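# Carry the tube to the rack by the door

## Task

Pick up the tube on the shelved bench by the window and set it fully down into one of the holes of the tube rack on the shelved bench by the door. The tube must never touch the floor, and the robot must not topple or finish the job leaning, or the attempt fails.

## Robot and tools

ROBOT. TidyBot++: a mobile base (0.54 m long, 0.50 m wide, 0.38 m tall) on four driven casters, carrying a single seven-joint arm with a two-finger gripper. The shoulder sits 0.12 m ahead of the base centre and 0.68 m above the floor. Segments: upper arm 0.42 m, forearm 0.31 m, hand 0.31 m. Cameras: base_camera, and wrist_camera, which looks along the hand. The arm starts folded with the hand pointing down, reaching up to 0.08 m past the base front.

FRAMES. All positions are in metres. Base frame: origin on the floor below the base centre, x forward, y left, z up. hand_pose is reported in this frame and marks the point between the finger pads; the hand's own z axis runs out along the fingers, and the fingers close along its y axis. The odometry frame is the base frame as it was when the scene began. base_odometry comes from wheel rotation only (slip counts as travel); heading is in rad, positive to the left, -3.142 to 3.142. base_tilt is in degrees, forward and right positive.

move. Every argument except cameras and blocking forms one action, built from base, joints, target, and optionally speeds; its motions start together.
- base: an object of relative offsets measured from where the base is when the command begins: translate_m (forward positive, -2 to 2 m), strafe_m (left positive, -2 to 2 m), rotate_rad (counter-clockwise from above positive, -6.3 to 6.3 rad).
- joints: absolute targets by name. joint_1_rad any angle (positive is clockwise from above, the opposite sense to heading); joint_2_rad -2.249 to 2.249 (shoulder, 0 = upper arm vertical); joint_3_rad any angle; joint_4_rad -2.579 to 2.579 (elbow, 0 = straight); joint_5_rad any angle; joint_6_rad -2.099 to 2.099 (wrist); joint_7_rad any angle (hand roll; with the hand down, 1.57 opens the fingers to left and right); gripper_pos 0 (open) to 1 (closed). Free-turning joints go the short way, so send steps under half a turn.
- target: one list of seven numbers, an absolute hand pose in the base frame: [x, y, z, qw, qx, qy, qz], metres then quaternion. With target, joints may contain only gripper_pos.
- speeds: top speed caps for this action: translate_m and strafe_m 0.05 to 0.5 m/s, rotate_rad 0.1 to 1.57 rad/s. For a combined translate+strafe move, state the speed under just one key.
- cameras: list from base_camera, wrist_camera, all; omitted means all, [] means none.
- blocking: true (default) returns when everything is at rest; false returns after about 0.5 s while motion continues.
An unknown key makes the call invalid; an out-of-range value gets it refused, and a refusal or an uncommanded stop cancels the rest of your calls in that reply.

wait(seconds 0 to 10, cameras): lets time pass and returns state and images; wait(0) shows an unfinished move in the line "earlier move". stop(cameras): brakes all running motions. zoom_image(camera, region [x0, y0, x1, y1] in image pixels from the top-left, at most 504 x 504): a closer look at that camera's latest image. finished_scene(scene): ends the current scene, given its number; it cannot be undone.

RESULTS. "move" reads done or the worst status. base_status, joint_status and hand_status hold moving, done, off_target (rested away from target, may still push), contact_stop or time_out (uncommanded stops), not_followed, torque_fault, limit_stop_at_motor_heat. "joint command not followed" plus "cause:" means a self-collision check withheld the arm; "pose unreachable" means a target was withheld. hand_target is where the joint targets would place the hand. motor_effort is percent of maximum torque, with the last action's peak in brackets. on_its_own lists things the robot did unasked. "pictures" gives image order. Warnings: ARM HIT, MOTOR HOT, OVER-TEMPERATURE FAULT.

ARM CONTROL. hand_status is done within 10 mm and 2 degrees; most target moves end off_target by up to about 3 cm. To fix position, add (wanted minus hand_pose) to your previous target. To keep a loaded hand still, resend hand_target, not hand_pose. Low, forward-pointing poses close to the base go badly and can hit the base. A hand pointing down reaches at most about 0.94 m high, and only near the base. The arm neither slows nor steers around furniture. Held objects make the arm sag; correct it, and never command a loaded joint to its current reading. After a joints move, sending last command + (wanted - read) trims error.

GRIPPER. Pad gap is roughly 85 x (1 - gripper_pos) mm. Closing to 1 squeezes about 100 to 150 N per finger; done at 1 means nothing was caught, off_target means the object stopped the fingers. Closed fingertips reach about 20 mm beyond the hand point. When a held object lands on a surface, hand_pose stops dropping while effort shifts slightly.

CAUTIONS. Don't drop the tube, release it while moving, swing it fast, slam, or squeeze hard on something still resting on a surface. Avoid driving or turning while the arm is caught on something high, pushing sideways on a raised hand, or swinging an outstretched arm: the robot can tip; backing off rights a slight lean. Hard hits can cause a torque fault (limits 104.5 N m joints 1-4, 51.3 N m joints 5-7) that freezes the arm for 10 s. Stretched or loaded arms heat motors; at 75 °C the arm sags until cooled. A blocked base keeps shoving until it times out, and odometry may call it done. Base acceleration is 0.5 m/s2 and 1.57 rad/s2, and odometry drifts over many moves.

Each tool is called after ">>>" as a command line: name --argument value for each argument, lists and objects as JSON in quotes; but a table of rows of numbers goes row by row, as --pt "numbers of a row", without its own name.

## Session

I'll start by looking at the current state and camera images.

>>> move

Scene clock: 0.00 s.
base_odometry: x=+0.000 y=+0.000 heading=+0.000
base_tilt: forward=+0.0 right=+0.0
base_status: not commanded
joint_positions: joint_1_rad=+0.010 joint_2_rad=-0.325 joint_3_rad=+3.099 joint_4_rad=-2.538 joint_5_rad=+0.029 joint_6_rad=-0.866 joint_7_rad=+1.573 gripper_pos=+0.000
joint_status: not commanded
motor_effort: joint_1_rad=+0 joint_2_rad=-2 joint_3_rad=+0 joint_4_rad=+12 joint_5_rad=+0 joint_6_rad=+1 joint_7_rad=+1
hand_pose: x=+0.2553 y=-0.0028 z=+0.5815 quat_wxyz=(+0.018, +0.999, +0.026, +0.031) (m; base frame)
hand_target: x=+0.2546 y=-0.0029 z=+0.5811 quat_wxyz=(+0.018, +0.999, +0.026, +0.031) (m; base frame)
hand_status: not commanded
pictures: base_camera, wrist_camera
Images, in order (width x height): base_camera 644x364, wrist_camera 644x476.

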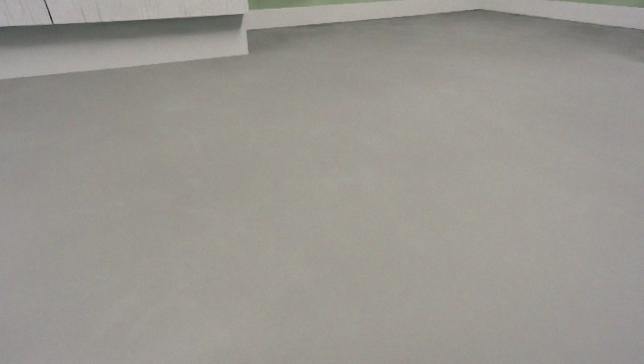

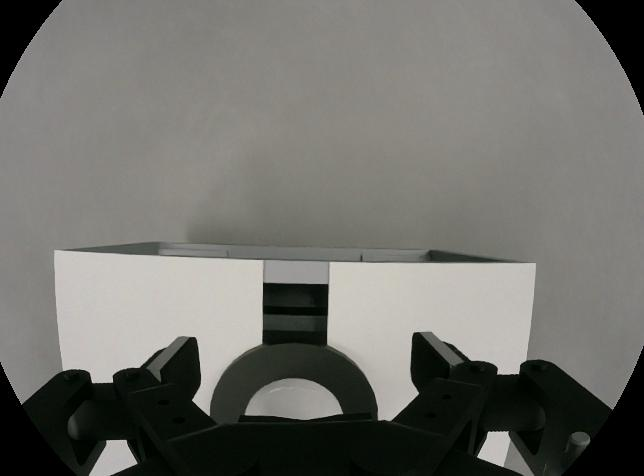

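>>> move --joints '{"joint_6_rad": 0.6}'

Scene clock: 4.07 s.
move: done
base_odometry: x=+0.000 y=+0.000 heading=+0.000
base_tilt: forward=+0.0 right=+0.0
base_status: not commanded
joint_positions: joint_1_rad=+0.010 joint_2_rad=-0.325 joint_3_rad=+3.099 joint_4_rad=-2.536 joint_5_rad=+0.029 joint_6_rad=+0.535 joint_7_rad=+1.573 gripper_pos=+0.000
joint_status: all done
motor_effort: joint_1_rad=+0(1) joint_2_rad=-6(7) joint_3_rad=+0(1) joint_4_rad=+17(17) joint_5_rad=+0(1) joint_6_rad=+9(9) joint_7_rad=+0(1)
hand_pose: x=+0.5453 y=+0.0215 z=+0.8598 quat_wxyz=(-0.002, +0.743, +0.031, +0.669) (m; base frame)
hand_target: x=+0.5460 y=+0.0222 z=+0.8778 quat_wxyz=(-0.003, +0.722, +0.031, +0.691) (m; base frame)
hand_status: not commanded
pictures: base_camera, wrist_camera
Images, in order (width x height): base_camera 644x364, wrist_camera 644x476.

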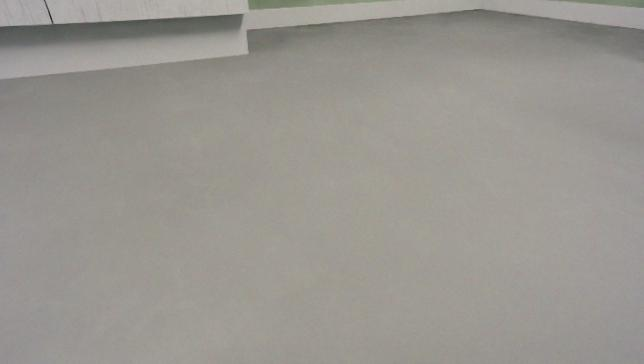

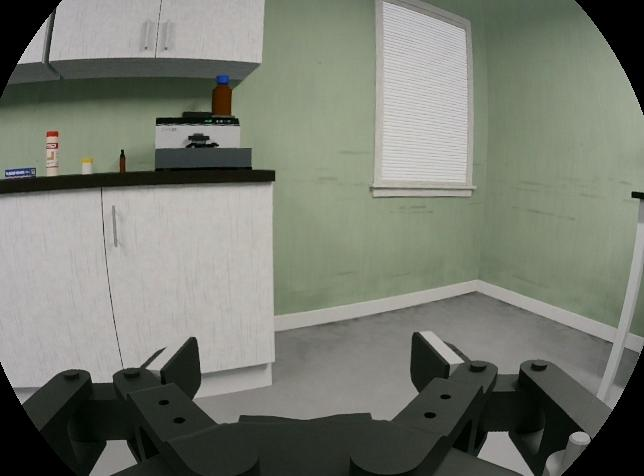

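>>> move --joints '{"joint_1_rad": 0.9}' --cameras '["wrist_camera"]'

>>> move --joints '{"joint_1_rad": 1.8}' --cameras '["wrist_camera"]'

>>> move --joints '{"joint_1_rad": 2.7}' --cameras '["wrist_camera"]'

>>> move --joints '{"joint_1_rad": -2.7}' --cameras '["wrist_camera"]'

>>> move --joints '{"joint_1_rad": -1.8}' --cameras '["wrist_camera"]'

>>> move --joints '{"joint_1_rad": -0.9}' --cameras '["wrist_camera"]'

Scene clock: 7.30 s.
move: done
base_odometry: x=+0.000 y=+0.000 heading=+0.000
base_tilt: forward=+0.0 right=+0.0
base_status: not commanded
joint_positions: joint_1_rad=+0.885 joint_2_rad=-0.325 joint_3_rad=+3.099 joint_4_rad=-2.536 joint_5_rad=+0.029 joint_6_rad=+0.536 joint_7_rad=+1.573 gripper_pos=+0.000
joint_status: all done
motor_effort: joint_1_rad=+1(2) joint_2_rad=-6(6) joint_3_rad=+1(1) joint_4_rad=+17(17) joint_5_rad=-1(1) joint_6_rad=+9(9) joint_7_rad=+0(1)
hand_pose: x=+0.4088 y=-0.3134 z=+0.8599 quat_wxyz=(+0.282, +0.686, -0.286, +0.607) (m; base frame)
hand_target: x=+0.4049 y=-0.3179 z=+0.8778 quat_wxyz=(+0.295, +0.665, -0.283, +0.625) (m; base frame)
hand_status: not commanded
pictures: wrist_camera
Images, in order (width x height): wrist_camera 644x476.

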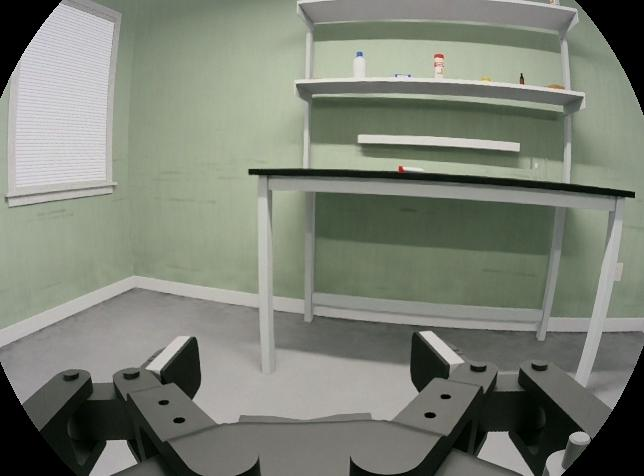

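Scene clock: 9.47 s.
move: done
base_odometry: x=+0.000 y=+0.000 heading=+0.000
base_tilt: forward=+0.0 right=+0.0
base_status: not commanded
joint_positions: joint_1_rad=+1.785 joint_2_rad=-0.325 joint_3_rad=+3.099 joint_4_rad=-2.536 joint_5_rad=+0.029 joint_6_rad=+0.536 joint_7_rad=+1.573 gripper_pos=+0.000
joint_status: all done
motor_effort: joint_1_rad=+0(2) joint_2_rad=-6(6) joint_3_rad=-1(1) joint_4_rad=+17(17) joint_5_rad=-1(1) joint_6_rad=+9(9) joint_7_rad=+0(1)
hand_pose: x=+0.0536 y=-0.4218 z=+0.8600 quat_wxyz=(+0.518, +0.493, -0.556, +0.424) (m; base frame)
hand_target: x=+0.0477 y=-0.4216 z=+0.8778 quat_wxyz=(+0.538, +0.476, -0.544, +0.434) (m; base frame)
hand_status: not commanded
pictures: wrist_camera
Images, in order (width x height): wrist_camera 644x476.

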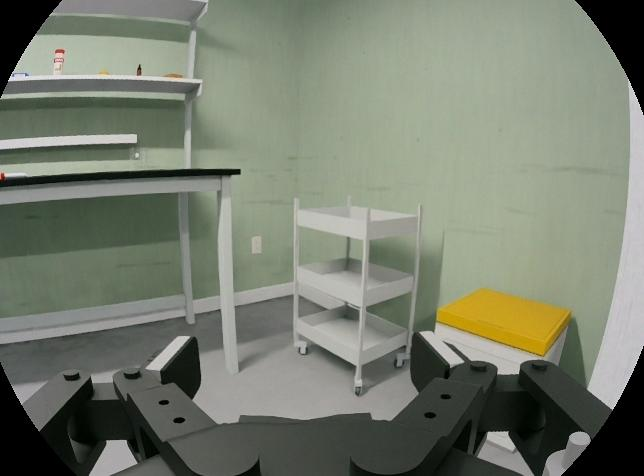

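Scene clock: 11.63 s.
move: done
base_odometry: x=+0.000 y=+0.000 heading=+0.000
base_tilt: forward=+0.0 right=+0.0
base_status: not commanded
joint_positions: joint_1_rad=+2.685 joint_2_rad=-0.325 joint_3_rad=+3.099 joint_4_rad=-2.536 joint_5_rad=+0.029 joint_6_rad=+0.536 joint_7_rad=+1.573 gripper_pos=+0.000
joint_status: all done
motor_effort: joint_1_rad=+0(2) joint_2_rad=-6(6) joint_3_rad=+0(1) joint_4_rad=+17(17) joint_5_rad=-1(1) joint_6_rad=+9(9) joint_7_rad=+0(1)
hand_pose: x=-0.2521 y=-0.2109 z=+0.8600 quat_wxyz=(+0.651, +0.202, -0.715, +0.156) (m; base frame)
hand_target: x=-0.2556 y=-0.2062 z=+0.8778 quat_wxyz=(+0.673, +0.192, -0.697, +0.157) (m; base frame)
hand_status: not commanded
pictures: wrist_camera
Images, in order (width x height): wrist_camera 644x476.

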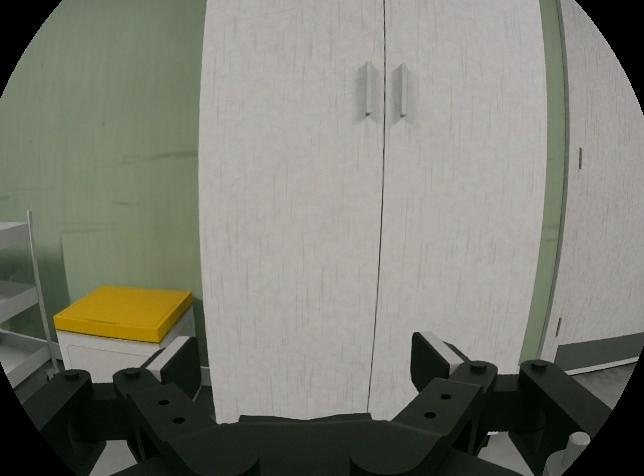

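Scene clock: 13.80 s.
move: done
base_odometry: x=+0.000 y=+0.000 heading=+0.000
base_tilt: forward=+0.0 right=+0.0
base_status: not commanded
joint_positions: joint_1_rad=+3.568 joint_2_rad=-0.325 joint_3_rad=+3.099 joint_4_rad=-2.536 joint_5_rad=+0.029 joint_6_rad=+0.536 joint_7_rad=+1.573 gripper_pos=+0.000
joint_status: all done
motor_effort: joint_1_rad=+0(2) joint_2_rad=-6(6) joint_3_rad=+1(1) joint_4_rad=+17(17) joint_5_rad=+0(1) joint_6_rad=+9(9) joint_7_rad=+0(1)
hand_pose: x=-0.2795 y=+0.1528 z=+0.8600 quat_wxyz=(+0.655, -0.123, -0.733, -0.137) (m; base frame)
hand_target: x=-0.2781 y=+0.1585 z=+0.8778 quat_wxyz=(+0.676, -0.125, -0.712, -0.146) (m; base frame)
hand_status: not commanded
pictures: wrist_camera
Images, in order (width x height): wrist_camera 644x476.

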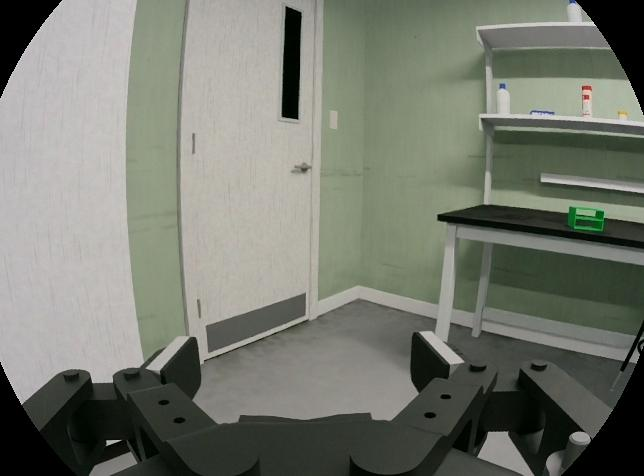

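Scene clock: 15.97 s.
move: done
base_odometry: x=+0.000 y=+0.000 heading=+0.000
base_tilt: forward=+0.0 right=-0.1
base_status: not commanded
joint_positions: joint_1_rad=+4.468 joint_2_rad=-0.325 joint_3_rad=+3.099 joint_4_rad=-2.536 joint_5_rad=+0.029 joint_6_rad=+0.536 joint_7_rad=+1.573 gripper_pos=+0.000
joint_status: all done
motor_effort: joint_1_rad=+1(1) joint_2_rad=-6(7) joint_3_rad=+0(1) joint_4_rad=+17(17) joint_5_rad=-1(1) joint_6_rad=+9(9) joint_7_rad=+0(1)
hand_pose: x=-0.0090 y=+0.4072 z=+0.8601 quat_wxyz=(+0.530, -0.430, -0.606, -0.408) (m; base frame)
hand_target: x=-0.0036 y=+0.4096 z=+0.8778 quat_wxyz=(+0.545, -0.422, -0.587, -0.425) (m; base frame)
hand_status: not commanded
pictures: wrist_camera
Images, in order (width x height): wrist_camera 644x476.

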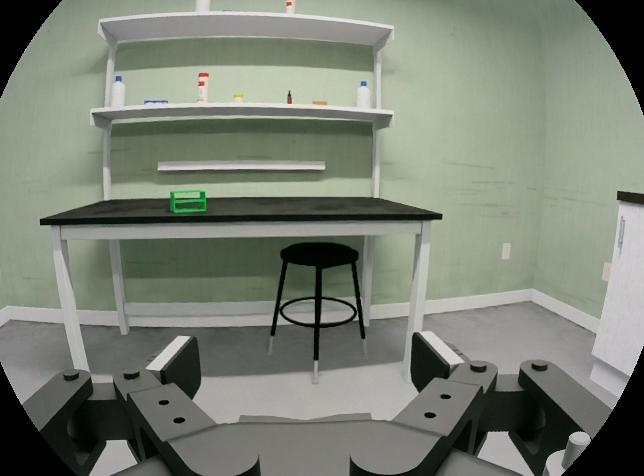

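Scene clock: 18.13 s.
move: done
base_odometry: x=+0.000 y=+0.000 heading=+0.000
base_tilt: forward=+0.0 right=-0.1
base_status: not commanded
joint_positions: joint_1_rad=+5.368 joint_2_rad=-0.325 joint_3_rad=+3.099 joint_4_rad=-2.536 joint_5_rad=+0.029 joint_6_rad=+0.536 joint_7_rad=+1.573 gripper_pos=+0.000
joint_status: all done
motor_effort: joint_1_rad=+0(2) joint_2_rad=-6(7) joint_3_rad=+0(1) joint_4_rad=+17(17) joint_5_rad=-1(3) joint_6_rad=+9(9) joint_7_rad=+1(1)
hand_pose: x=+0.3584 y=+0.3534 z=+0.8601 quat_wxyz=(+0.300, -0.651, -0.359, -0.598) (m; base frame)
hand_target: x=+0.3636 y=+0.3507 z=+0.8778 quat_wxyz=(+0.306, -0.635, -0.345, -0.620) (m; base frame)
hand_status: not commanded
pictures: wrist_camera
Images, in order (width x height): wrist_camera 644x476.

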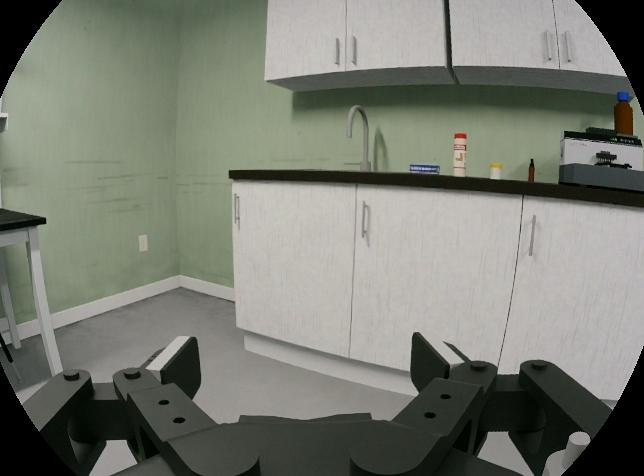

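>>> move --base '{"rotate_rad": -1.2}' --joints '{"joint_1_rad": 0.0, "joint_2_rad": -0.6, "joint_3_rad": 3.14, "joint_4_rad": -1.9, "joint_5_rad": 0.0, "joint_6_rad": -0.6, "joint_7_rad": 1.57}'

Scene clock: 34.43 s.
move: done
base_odometry: x=+0.000 y=+0.000 heading=-1.199
base_tilt: forward=+0.0 right=-0.1
base_status: done
joint_positions: joint_1_rad=+6.269 joint_2_rad=-0.589 joint_3_rad=+3.124 joint_4_rad=-1.911 joint_5_rad=+0.029 joint_6_rad=-0.551 joint_7_rad=+1.573 gripper_pos=+0.000
joint_status: all done
motor_effort: joint_1_rad=+0(3) joint_2_rad=-1(8) joint_3_rad=+1(3) joint_4_rad=+19(20) joint_5_rad=+1(2) joint_6_rad=+9(10) joint_7_rad=+1(1)
hand_pose: x=+0.4869 y=+0.0104 z=+1.0161 quat_wxyz=(-0.010, -0.805, -0.021, -0.592) (m; base frame)
hand_target: x=+0.4789 y=+0.0021 z=+1.0125 quat_wxyz=(+0.000, -0.813, +0.000, -0.582) (m; base frame)
hand_status: not commanded
pictures: base_camera, wrist_camera
Images, in order (width x height): base_camera 644x364, wrist_camera 644x476.

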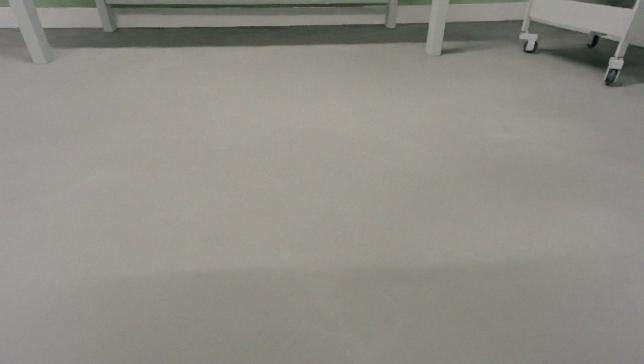

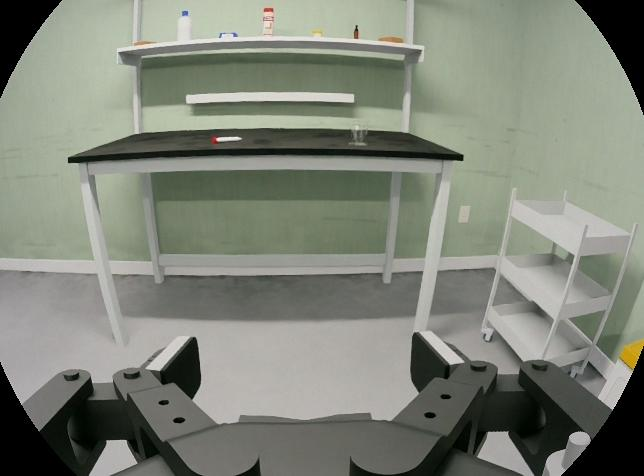

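>>> zoom_image --camera "wrist_camera" --region '[140, 80, 460, 200]'

Scaled by 1.575.

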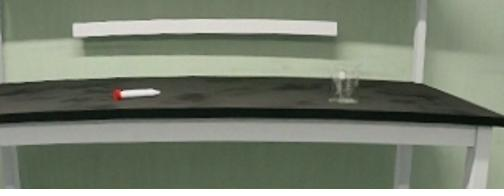

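>>> move --base '{"translate_m": 0.8, "strafe_m": 0.4}' --joints '{"joint_1_rad": 0.0, "joint_6_rad": -0.9}'

Scene clock: 46.10 s.
move: done
base_odometry: x=+0.663 y=-0.600 heading=-1.200
base_tilt: forward=+0.0 right=-0.1
base_status: done
joint_positions: joint_1_rad=+6.269 joint_2_rad=-0.597 joint_3_rad=+3.125 joint_4_rad=-1.901 joint_5_rad=+0.029 joint_6_rad=-0.864 joint_7_rad=+1.573 gripper_pos=+0.000
joint_status: all done
motor_effort: joint_1_rad=+0(2) joint_2_rad=+0(3) joint_3_rad=+0(1) joint_4_rad=+18(21) joint_5_rad=+1(1) joint_6_rad=+8(10) joint_7_rad=+0(1)
hand_pose: x=+0.4430 y=+0.0060 z=+0.9372 quat_wxyz=(-0.012, -0.884, -0.019, -0.467) (m; base frame)
hand_target: x=+0.4360 y=+0.0020 z=+0.9300 quat_wxyz=(+0.000, -0.891, +0.000, -0.454) (m; base frame)
hand_status: not commanded
pictures: base_camera, wrist_camera
Images, in order (width x height): base_camera 644x364, wrist_camera 644x476.

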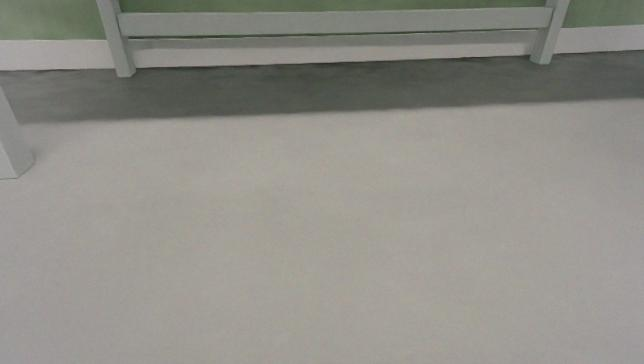

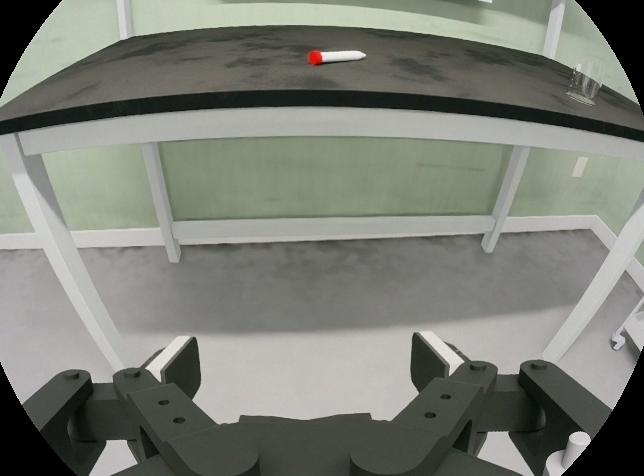

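>>> zoom_image --camera "wrist_camera" --region '[270, 20, 410, 120]'

Scaled by 3.600.

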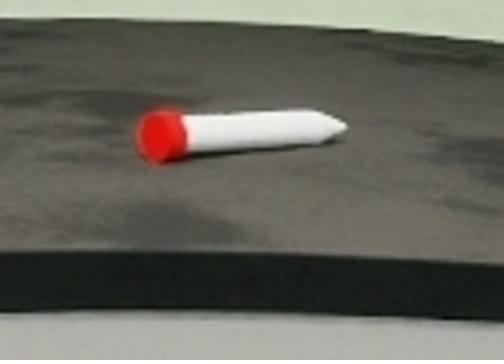

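>>> move --joints '{"joint_1_rad": 1.6, "joint_6_rad": -0.4}' --cameras '[]'

>>> move --joints '{"joint_1_rad": 3.14}' --cameras '["wrist_camera"]'

Scene clock: 60.23 s.
move: done
base_odometry: x=+0.663 y=-0.600 heading=-1.200
base_tilt: forward=+0.0 right=-0.1
base_status: not commanded
joint_positions: joint_1_rad=+7.868 joint_2_rad=-0.597 joint_3_rad=+3.125 joint_4_rad=-1.901 joint_5_rad=+0.029 joint_6_rad=-0.468 joint_7_rad=+1.573 gripper_pos=+0.000
joint_status: all done
motor_effort: joint_1_rad=+0(2) joint_2_rad=-1(1) joint_3_rad=+0(1) joint_4_rad=+19(20) joint_5_rad=+0(1) joint_6_rad=+9(9) joint_7_rad=+0(1)
hand_pose: x=+0.1198 y=-0.3718 z=+1.0501 quat_wxyz=(-0.460, -0.555, +0.541, -0.435) (m; base frame)
hand_target: x=+0.1103 y=-0.3739 z=+1.0730 quat_wxyz=(-0.473, -0.524, +0.539, -0.460) (m; base frame)
hand_status: not commanded
pictures: none
No camera images: "cameras" was empty.

Scene clock: 63.00 s.
move: done
base_odometry: x=+0.663 y=-0.600 heading=-1.200
base_tilt: forward=+0.0 right=-0.1
base_status: not commanded
joint_positions: joint_1_rad=+9.408 joint_2_rad=-0.597 joint_3_rad=+3.125 joint_4_rad=-1.901 joint_5_rad=+0.029 joint_6_rad=-0.465 joint_7_rad=+1.573 gripper_pos=+0.000
joint_status: all done
motor_effort: joint_1_rad=+0(2) joint_2_rad=+0(1) joint_3_rad=+1(1) joint_4_rad=+19(20) joint_5_rad=+0(1) joint_6_rad=+9(9) joint_7_rad=+0(1)
hand_pose: x=-0.2528 y=-0.0123 z=+1.0510 quat_wxyz=(-0.634, -0.022, +0.773, +0.008) (m; base frame)
hand_target: x=-0.2550 y=-0.0028 z=+1.0730 quat_wxyz=(-0.660, -0.001, +0.751, -0.001) (m; base frame)
hand_status: not commanded
pictures: wrist_camera
Images, in order (width x height): wrist_camera 644x476.

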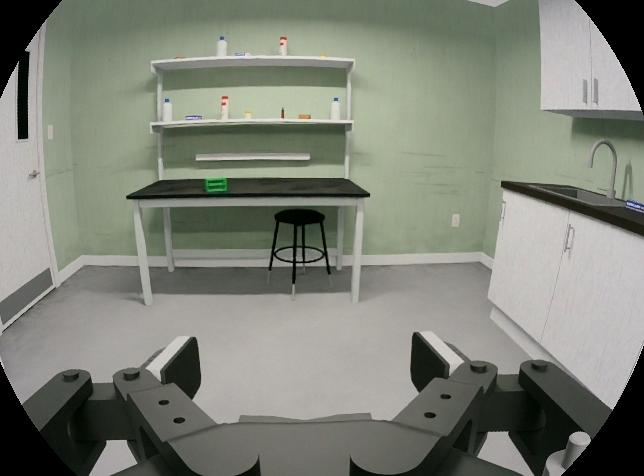

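>>> zoom_image --camera "wrist_camera" --region '[186, 155, 246, 215]'

Scaled by 8.400.

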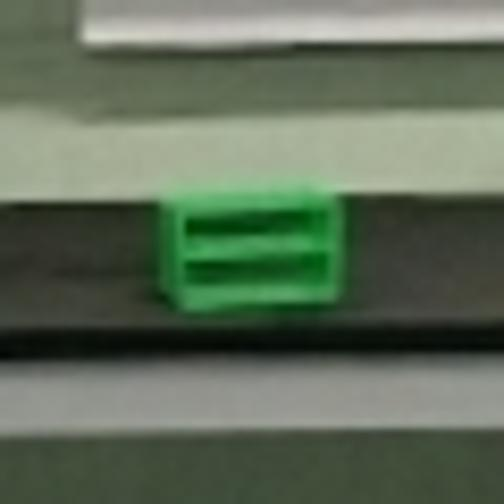

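>>> move --base '{"rotate_rad": 3.14}' --joints '{"joint_1_rad": 1.6}' --cameras '[]'

>>> move --base '{"translate_m": 1.3, "strafe_m": 0.55}' --joints '{"joint_1_rad": 0.0}'

Scene clock: 68.73 s.
move: done
base_odometry: x=+0.663 y=-0.600 heading=+1.939
base_tilt: forward=+0.0 right=-0.1
base_status: done
joint_positions: joint_1_rad=+7.895 joint_2_rad=-0.597 joint_3_rad=+3.125 joint_4_rad=-1.901 joint_5_rad=+0.029 joint_6_rad=-0.463 joint_7_rad=+1.573 gripper_pos=+0.000
joint_status: all done
motor_effort: joint_1_rad=+0(2) joint_2_rad=+0(1) joint_3_rad=+0(2) joint_4_rad=+19(20) joint_5_rad=+0(2) joint_6_rad=+9(9) joint_7_rad=+1(1)
hand_pose: x=+0.1097 y=-0.3720 z=+1.0516 quat_wxyz=(-0.467, -0.546, +0.547, -0.430) (m; base frame)
hand_target: x=+0.1103 y=-0.3739 z=+1.0730 quat_wxyz=(-0.473, -0.524, +0.539, -0.460) (m; base frame)
hand_status: not commanded
pictures: none
No camera images: "cameras" was empty.

Scene clock: 72.23 s.
move: done
base_odometry: x=-0.318 y=+0.414 heading=+1.940
base_tilt: forward=+0.0 right=+0.0
base_status: done
joint_positions: joint_1_rad=+6.298 joint_2_rad=-0.595 joint_3_rad=+3.130 joint_4_rad=-1.901 joint_5_rad=+0.029 joint_6_rad=-0.461 joint_7_rad=+1.573 gripper_pos=+0.000
joint_status: all done
motor_effort: joint_1_rad=+0(2) joint_2_rad=+0(3) joint_3_rad=+0(3) joint_4_rad=+19(20) joint_5_rad=+1(2) joint_6_rad=+9(9) joint_7_rad=+0(1)
hand_pose: x=+0.4917 y=-0.0025 z=+1.0516 quat_wxyz=(-0.018, -0.773, -0.007, -0.634) (m; base frame)
hand_target: x=+0.4930 y=+0.0022 z=+1.0730 quat_wxyz=(+0.000, -0.751, +0.000, -0.660) (m; base frame)
hand_status: not commanded
pictures: base_camera, wrist_camera
Images, in order (width x height): base_camera 644x364, wrist_camera 644x476.

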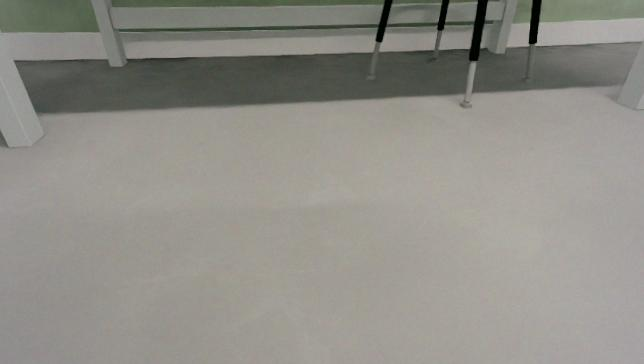

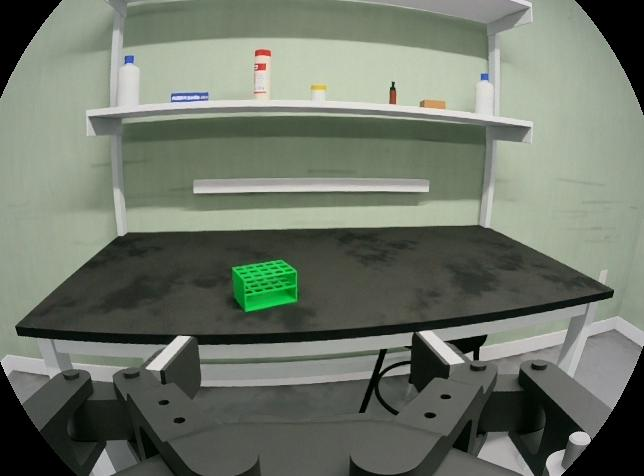

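>>> zoom_image --camera "wrist_camera" --region '[215, 240, 315, 320]'

Scaled by 5.040.

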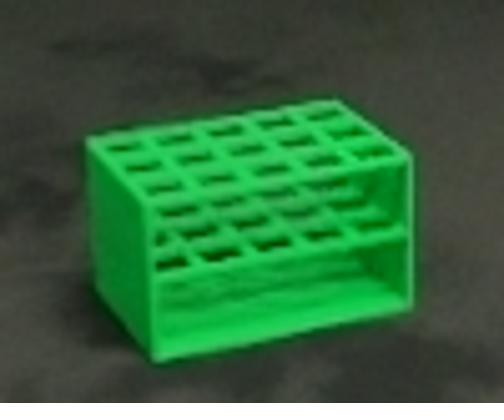

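>>> move --joints '{"joint_7_rad": -1.57}' --cameras '["wrist_camera"]'

Scene clock: 78.23 s.
move: done
base_odometry: x=-0.318 y=+0.414 heading=+1.940
base_tilt: forward=-0.1 right=-0.1
base_status: not commanded
joint_positions: joint_1_rad=+6.298 joint_2_rad=-0.595 joint_3_rad=+3.130 joint_4_rad=-1.901 joint_5_rad=+0.029 joint_6_rad=-0.461 joint_7_rad=+4.628 gripper_pos=+0.000
joint_status: all done
motor_effort: joint_1_rad=+0(1) joint_2_rad=-1(1) joint_3_rad=+0(1) joint_4_rad=+20(20) joint_5_rad=+0(1) joint_6_rad=+9(9) joint_7_rad=+0(1)
hand_pose: x=+0.4917 y=-0.0025 z=+1.0516 quat_wxyz=(-0.634, -0.027, -0.773, -0.009) (m; base frame)
hand_target: x=+0.4930 y=+0.0022 z=+1.0730 quat_wxyz=(-0.660, +0.001, -0.751, +0.000) (m; base frame)
hand_status: not commanded
pictures: wrist_camera
Images, in order (width x height): wrist_camera 644x476.

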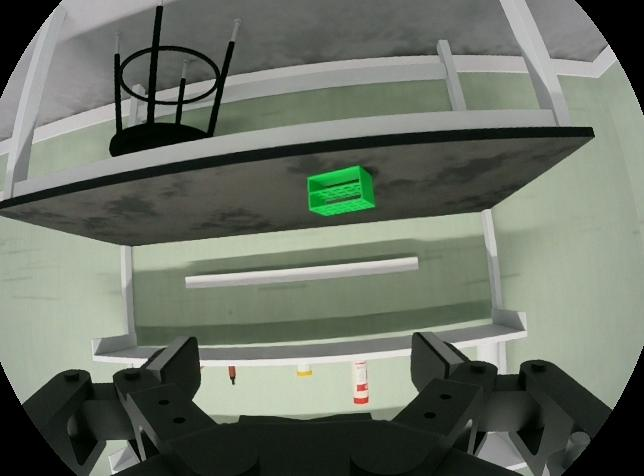

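>>> move --base '{"translate_m": 0.45, "strafe_m": 0.1}' --joints '{"joint_1_rad": 0.0, "joint_2_rad": -0.6, "joint_3_rad": 3.14, "joint_4_rad": -1.9, "joint_5_rad": 0.0, "joint_6_rad": -1.1, "joint_7_rad": 1.57}'

Scene clock: 89.13 s.
move: done
base_odometry: x=-0.574 y=+0.798 heading=+1.941
base_tilt: forward=+0.0 right=-0.1
base_status: done
joint_positions: joint_1_rad=+6.298 joint_2_rad=-0.593 joint_3_rad=+3.130 joint_4_rad=-1.901 joint_5_rad=+0.029 joint_6_rad=-1.053 joint_7_rad=+1.655 gripper_pos=+0.000
joint_status: all done
motor_effort: joint_1_rad=+0(2) joint_2_rad=+0(3) joint_3_rad=+0(1) joint_4_rad=+18(20) joint_5_rad=+0(2) joint_6_rad=+7(9) joint_7_rad=+1(1)
hand_pose: x=+0.4062 y=-0.0069 z=+0.8911 quat_wxyz=(-0.035, -0.924, -0.040, -0.379) (m; base frame)
hand_target: x=+0.3946 y=+0.0019 z=+0.8836 quat_wxyz=(+0.000, -0.932, +0.000, -0.362) (m; base frame)
hand_status: not commanded
pictures: base_camera, wrist_camera
Images, in order (width x height): base_camera 644x364, wrist_camera 644x476.

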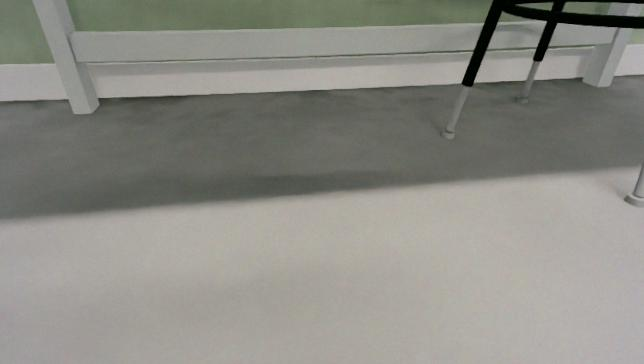

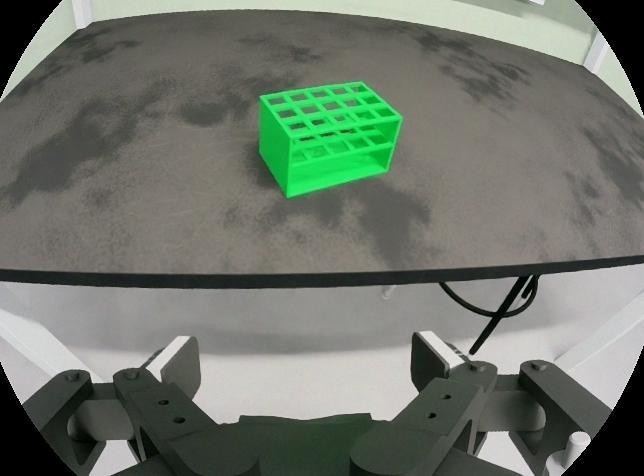

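>>> zoom_image --camera "wrist_camera" --region '[240, 60, 420, 210]'

Scaled by 2.800.

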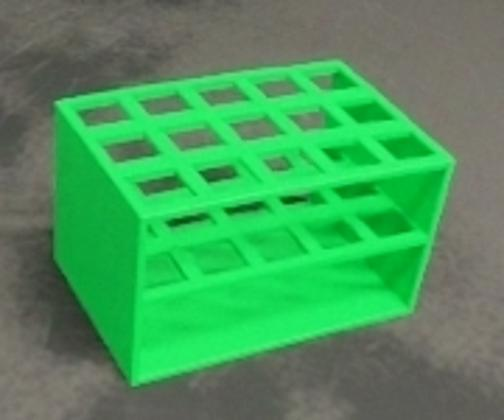

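>>> move --target '[0.42, 0.0, 0.90, 0, 0.9397, 0, 0.342]' --cameras '["wrist_camera"]'

Scene clock: 102.00 s.
move: off_target
base_odometry: x=-0.574 y=+0.798 heading=+1.941
base_tilt: forward=+0.0 right=+0.0
base_status: not commanded
joint_positions: joint_1_rad=+6.296 joint_2_rad=-0.506 joint_3_rad=+3.130 joint_4_rad=-1.797 joint_5_rad=+0.029 joint_6_rad=-1.106 joint_7_rad=+1.655 gripper_pos=+0.000
joint_status: not commanded
motor_effort: joint_1_rad=+0(1) joint_2_rad=-2(3) joint_3_rad=-1(1) joint_4_rad=+18(19) joint_5_rad=+0(1) joint_6_rad=+6(7) joint_7_rad=+1(1)
hand_pose: x=+0.4280 y=-0.0064 z=+0.9081 quat_wxyz=(-0.033, -0.930, -0.040, -0.363) (m; base frame)
hand_target: x=+0.4200 y=+0.0000 z=+0.9000 quat_wxyz=(+0.000, -0.940, +0.000, -0.342) (m; base frame)
hand_status: off_target (0.013 m and 6.5 deg from the pose sent, 0.018 m and 7.6 deg at the start)
pictures: wrist_camera
Images, in order (width x height): wrist_camera 644x476.

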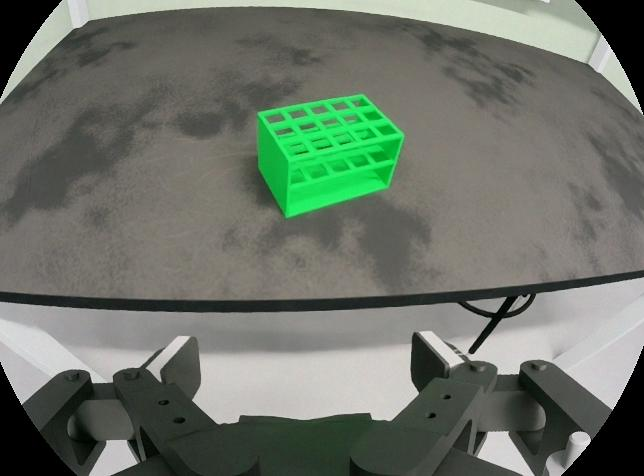

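>>> move --joints '{"joint_1_rad": -0.013, "joint_2_rad": -0.5, "joint_3_rad": 3.153, "joint_4_rad": -1.8, "joint_5_rad": -0.03, "joint_6_rad": -1.1, "joint_7_rad": 1.485}' --cameras '["wrist_camera"]'

>>> zoom_image --camera "wrist_camera" --region '[240, 80, 420, 230]'

Scene clock: 104.20 s.
move: done
base_odometry: x=-0.574 y=+0.798 heading=+1.941
base_tilt: forward=+0.0 right=-0.1
base_status: not commanded
joint_positions: joint_1_rad=+6.285 joint_2_rad=-0.506 joint_3_rad=+3.133 joint_4_rad=-1.797 joint_5_rad=+0.014 joint_6_rad=-1.095 joint_7_rad=+1.555 gripper_pos=+0.000
joint_status: all done
motor_effort: joint_1_rad=+0(1) joint_2_rad=-1(2) joint_3_rad=+0(1) joint_4_rad=+18(19) joint_5_rad=+0(1) joint_6_rad=+6(7) joint_7_rad=+0(1)
hand_pose: x=+0.4306 y=+0.0004 z=+0.9103 quat_wxyz=(-0.005, -0.929, +0.003, -0.369) (m; base frame)
hand_target: x=+0.4305 y=+0.0094 z=+0.9058 quat_wxyz=(+0.034, -0.931, +0.041, -0.361) (m; base frame)
hand_status: not commanded
pictures: wrist_camera
Images, in order (width x height): wrist_camera 644x476.

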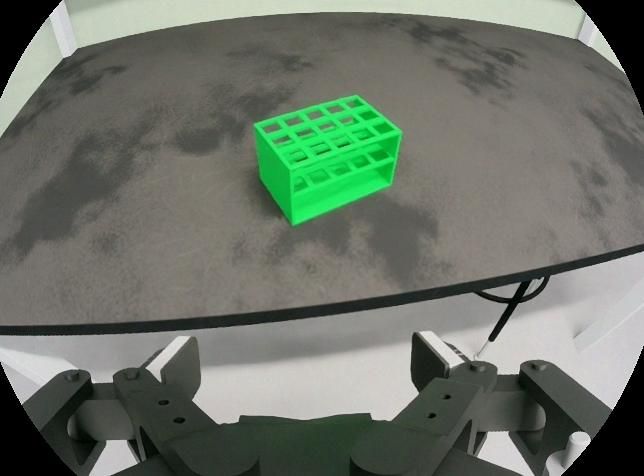

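Scaled by 2.800.

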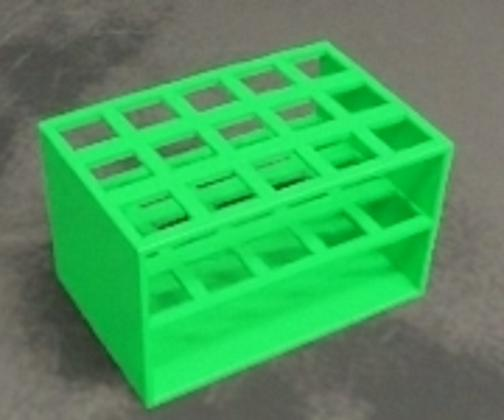

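>>> move --base '{"strafe_m": 0.1}' --cameras '["wrist_camera"]'

>>> zoom_image --camera "wrist_camera" --region '[280, 80, 510, 230]'

Scene clock: 110.37 s.
move: done
base_odometry: x=-0.668 y=+0.762 heading=+1.941
base_tilt: forward=+0.0 right=-0.1
base_status: done
joint_positions: joint_1_rad=+6.284 joint_2_rad=-0.506 joint_3_rad=+3.136 joint_4_rad=-1.797 joint_5_rad=+0.014 joint_6_rad=-1.095 joint_7_rad=+1.555 gripper_pos=+0.000
joint_status: not commanded
motor_effort: joint_1_rad=+0(1) joint_2_rad=-2(2) joint_3_rad=+0(2) joint_4_rad=+18(18) joint_5_rad=-1(2) joint_6_rad=+6(6) joint_7_rad=+1(1)
hand_pose: x=+0.4306 y=-0.0006 z=+0.9103 quat_wxyz=(-0.004, -0.929, +0.004, -0.369) (m; base frame)
hand_target: x=+0.4305 y=+0.0094 z=+0.9058 quat_wxyz=(+0.034, -0.931, +0.041, -0.361) (m; base frame)
hand_status: not commanded
pictures: wrist_camera
Images, in order (width x height): wrist_camera 644x476.

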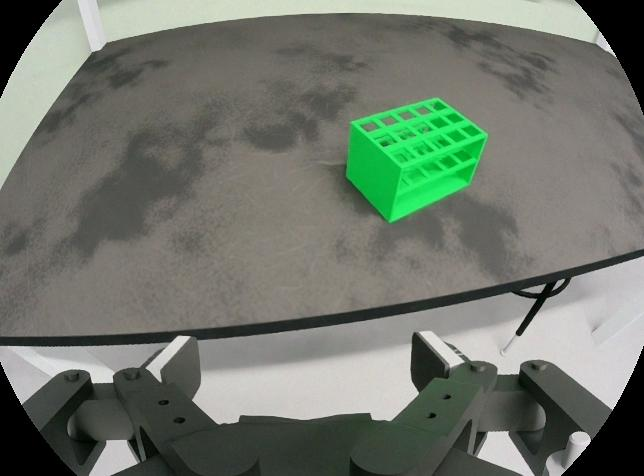

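Scaled by 2.191.

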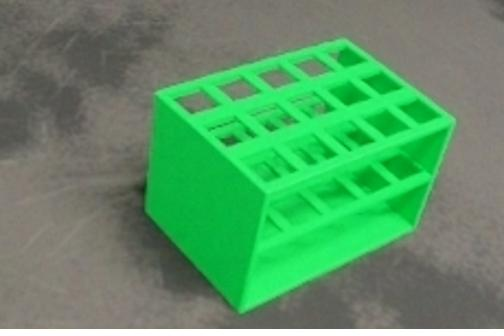

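>>> move --base '{"translate_m": 0.1}' --cameras '["wrist_camera"]'

>>> zoom_image --camera "wrist_camera" --region '[290, 120, 520, 300]'

Scene clock: 112.90 s.
move: done
base_odometry: x=-0.704 y=+0.855 heading=+1.941
base_tilt: forward=+0.0 right=+0.0
base_status: done
joint_positions: joint_1_rad=+6.284 joint_2_rad=-0.495 joint_3_rad=+3.136 joint_4_rad=-1.797 joint_5_rad=+0.014 joint_6_rad=-1.095 joint_7_rad=+1.555 gripper_pos=+0.000
joint_status: not commanded
motor_effort: joint_1_rad=+0(1) joint_2_rad=-2(5) joint_3_rad=+0(1) joint_4_rad=+18(19) joint_5_rad=+0(1) joint_6_rad=+6(7) joint_7_rad=+0(1)
hand_pose: x=+0.4332 y=-0.0006 z=+0.9067 quat_wxyz=(-0.004, -0.931, +0.004, -0.364) (m; base frame)
hand_target: x=+0.4305 y=+0.0094 z=+0.9058 quat_wxyz=(+0.034, -0.931, +0.041, -0.361) (m; base frame)
hand_status: not commanded
pictures: wrist_camera
Images, in order (width x height): wrist_camera 644x476.

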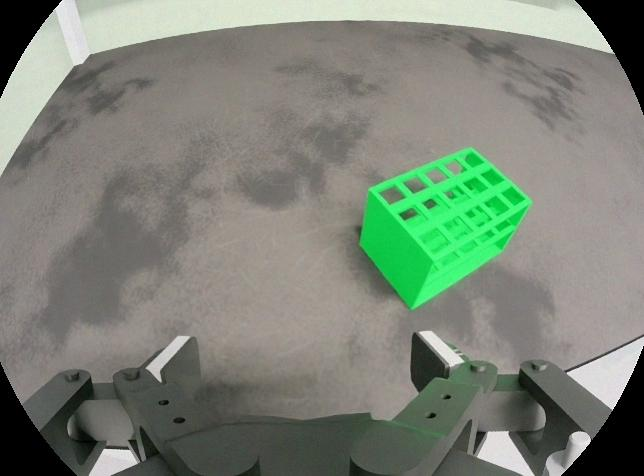

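Scaled by 2.191.

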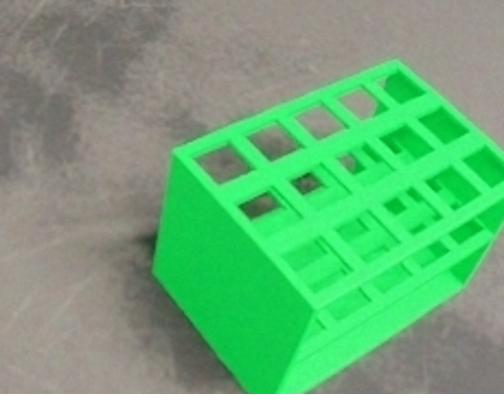

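>>> zoom_image --camera "wrist_camera" --region '[60, 0, 340, 120]'

>>> zoom_image --camera "wrist_camera" --region '[340, 0, 620, 120]'

Scaled by 1.800.

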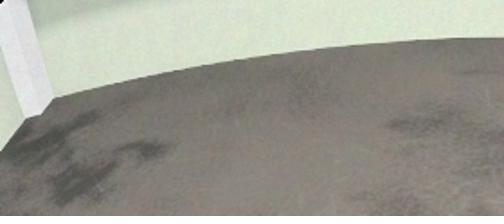

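Scaled by 1.800.

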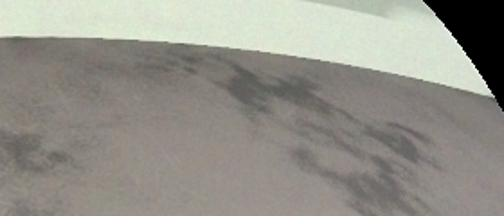

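>>> move --base '{"translate_m": -0.1, "strafe_m": -0.1}' --joints '{"joint_1_rad": -0.013, "joint_2_rad": -0.079, "joint_3_rad": 3.153, "joint_4_rad": -2.265, "joint_5_rad": -0.04, "joint_6_rad": 0.615, "joint_7_rad": -1.65}' --cameras '["wrist_camera"]'

Scene clock: 143.90 s.
move: done
base_odometry: x=-0.574 y=+0.798 heading=+1.941
base_tilt: forward=+0.0 right=-0.1
base_status: done
joint_positions: joint_1_rad=+6.284 joint_2_rad=-0.094 joint_3_rad=+3.140 joint_4_rad=-2.243 joint_5_rad=+0.013 joint_6_rad=+0.548 joint_7_rad=+4.547 gripper_pos=+0.000
joint_status: all done
motor_effort: joint_1_rad=+0(2) joint_2_rad=-14(15) joint_3_rad=+0(2) joint_4_rad=+17(20) joint_5_rad=+0(2) joint_6_rad=+9(10) joint_7_rad=+0(2)
hand_pose: x=+0.6539 y=+0.0045 z=+0.9194 quat_wxyz=(-0.694, -0.052, -0.716, -0.057) (m; base frame)
hand_target: x=+0.6539 y=-0.0052 z=+0.9197 quat_wxyz=(-0.706, -0.047, -0.706, -0.032) (m; base frame)
hand_status: not commanded
pictures: wrist_camera
Images, in order (width x height): wrist_camera 644x476.

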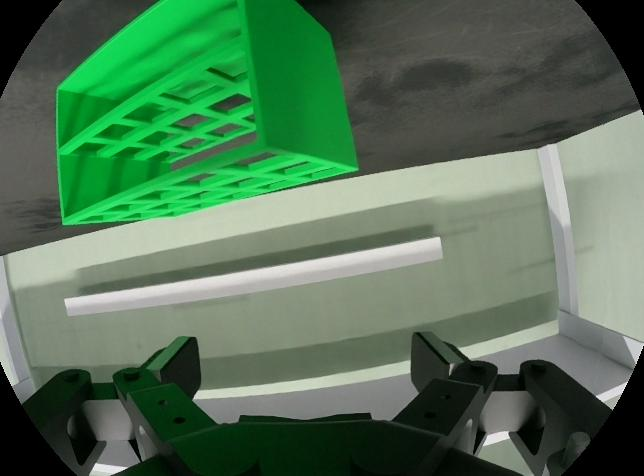

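>>> zoom_image --camera "wrist_camera" --region '[40, 20, 400, 250]'

Scaled by 1.400.

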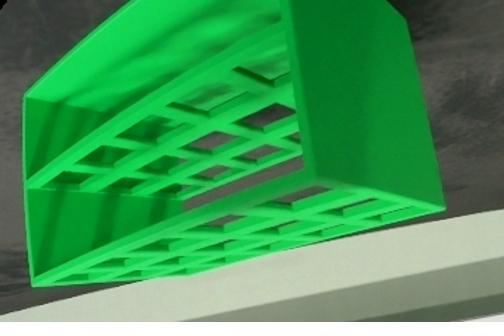

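>>> move --base '{"translate_m": -1.3}' --joints '{"joint_1_rad": -0.013, "joint_2_rad": -0.6, "joint_3_rad": 3.153, "joint_4_rad": -1.9, "joint_5_rad": -0.03, "joint_6_rad": -0.8, "joint_7_rad": 1.485}' --cameras '[]'

>>> move --base '{"translate_m": -0.8, "strafe_m": -0.588, "rotate_rad": 3.14}' --cameras '["wrist_camera"]'

Scene clock: 157.53 s.
move: done
base_odometry: x=-0.104 y=-0.414 heading=+1.940
base_tilt: forward=+0.0 right=-0.1
base_status: done
joint_positions: joint_1_rad=+6.284 joint_2_rad=-0.606 joint_3_rad=+3.140 joint_4_rad=-1.910 joint_5_rad=+0.013 joint_6_rad=-0.754 joint_7_rad=+1.571 gripper_pos=+0.000
joint_status: all done
motor_effort: joint_1_rad=+0(2) joint_2_rad=+0(17) joint_3_rad=+0(2) joint_4_rad=+19(21) joint_5_rad=+0(2) joint_6_rad=+8(10) joint_7_rad=+0(1)
hand_pose: x=+0.4578 y=-0.0007 z=+0.9650 quat_wxyz=(-0.007, -0.857, -0.003, -0.516) (m; base frame)
hand_target: x=+0.4531 y=+0.0075 z=+0.9562 quat_wxyz=(+0.040, -0.866, +0.041, -0.496) (m; base frame)
hand_status: not commanded
pictures: none
No camera images: "cameras" was empty.

Scene clock: 161.53 s.
move: done
base_odometry: x=+0.733 y=-0.947 heading=-1.204
base_tilt: forward=+0.0 right=-0.1
base_status: done
joint_positions: joint_1_rad=+6.282 joint_2_rad=-0.600 joint_3_rad=+3.140 joint_4_rad=-1.909 joint_5_rad=+0.013 joint_6_rad=-0.754 joint_7_rad=+1.570 gripper_pos=+0.000
joint_status: not commanded
motor_effort: joint_1_rad=+0(1) joint_2_rad=+0(2) joint_3_rad=-1(2) joint_4_rad=+19(19) joint_5_rad=-1(1) joint_6_rad=+8(8) joint_7_rad=+0(1)
hand_pose: x=+0.4593 y=-0.0002 z=+0.9629 quat_wxyz=(-0.006, -0.858, -0.003, -0.513) (m; base frame)
hand_target: x=+0.4531 y=+0.0075 z=+0.9562 quat_wxyz=(+0.040, -0.866, +0.041, -0.496) (m; base frame)
hand_status: not commanded
pictures: wrist_camera
Images, in order (width x height): wrist_camera 644x476.

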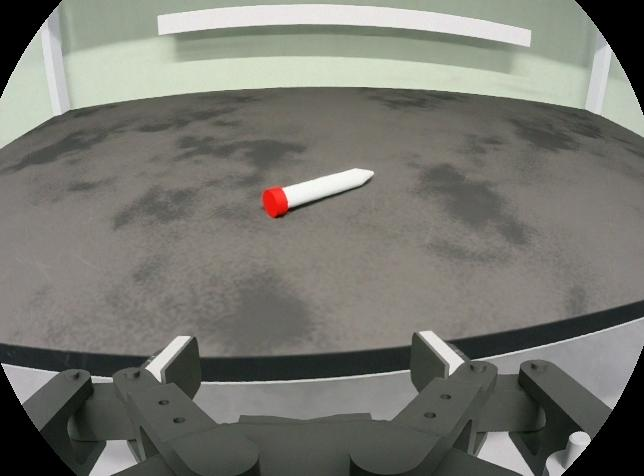

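>>> move

Scene clock: 165.80 s.
base_odometry: x=+0.733 y=-0.947 heading=-1.204
base_tilt: forward=+0.0 right=-0.1
base_status: done
joint_positions: joint_1_rad=+6.282 joint_2_rad=-0.600 joint_3_rad=+3.140 joint_4_rad=-1.909 joint_5_rad=+0.013 joint_6_rad=-0.755 joint_7_rad=+1.570 gripper_pos=+0.000
joint_status: not commanded
motor_effort: joint_1_rad=+0(1) joint_2_rad=+0(2) joint_3_rad=-1(2) joint_4_rad=+19(19) joint_5_rad=+0(1) joint_6_rad=+8(8) joint_7_rad=+0(1)
hand_pose: x=+0.4593 y=-0.0002 z=+0.9629 quat_wxyz=(-0.006, -0.858, -0.003, -0.513) (m; base frame)
hand_target: x=+0.4531 y=+0.0075 z=+0.9562 quat_wxyz=(+0.040, -0.866, +0.041, -0.496) (m; base frame)
hand_status: not commanded
pictures: base_camera, wrist_camera
Images, in order (width x height): base_camera 644x364, wrist_camera 644x476.

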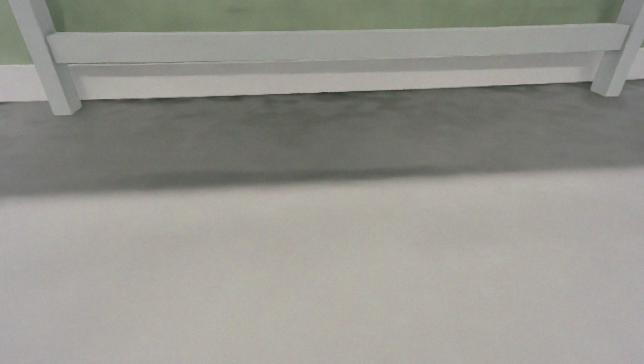

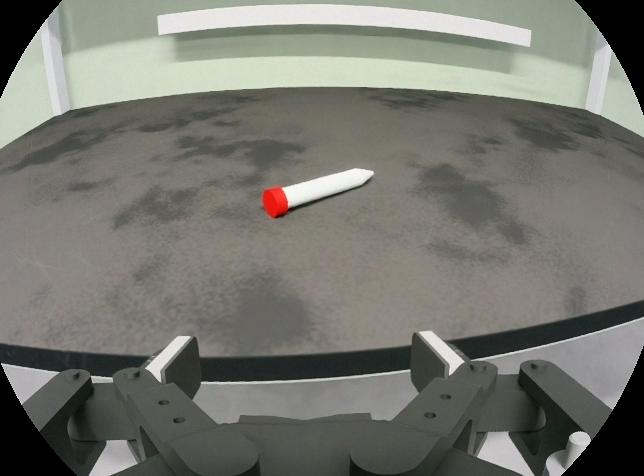

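>>> zoom_image --camera "wrist_camera" --region '[230, 140, 410, 250]'

>>> zoom_image --camera "wrist_camera" --region '[200, 300, 440, 420]'

Scaled by 2.800.

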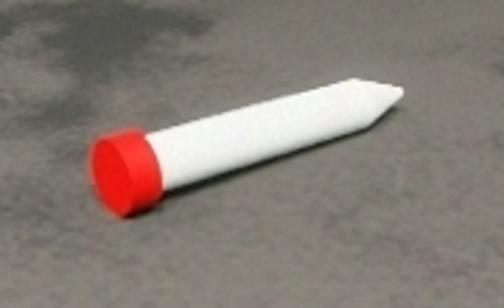

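Scaled by 2.100.

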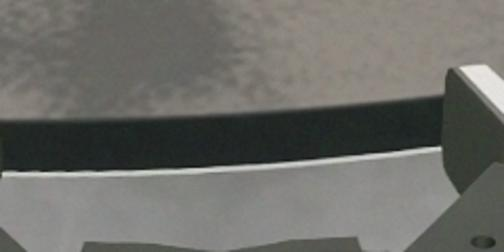

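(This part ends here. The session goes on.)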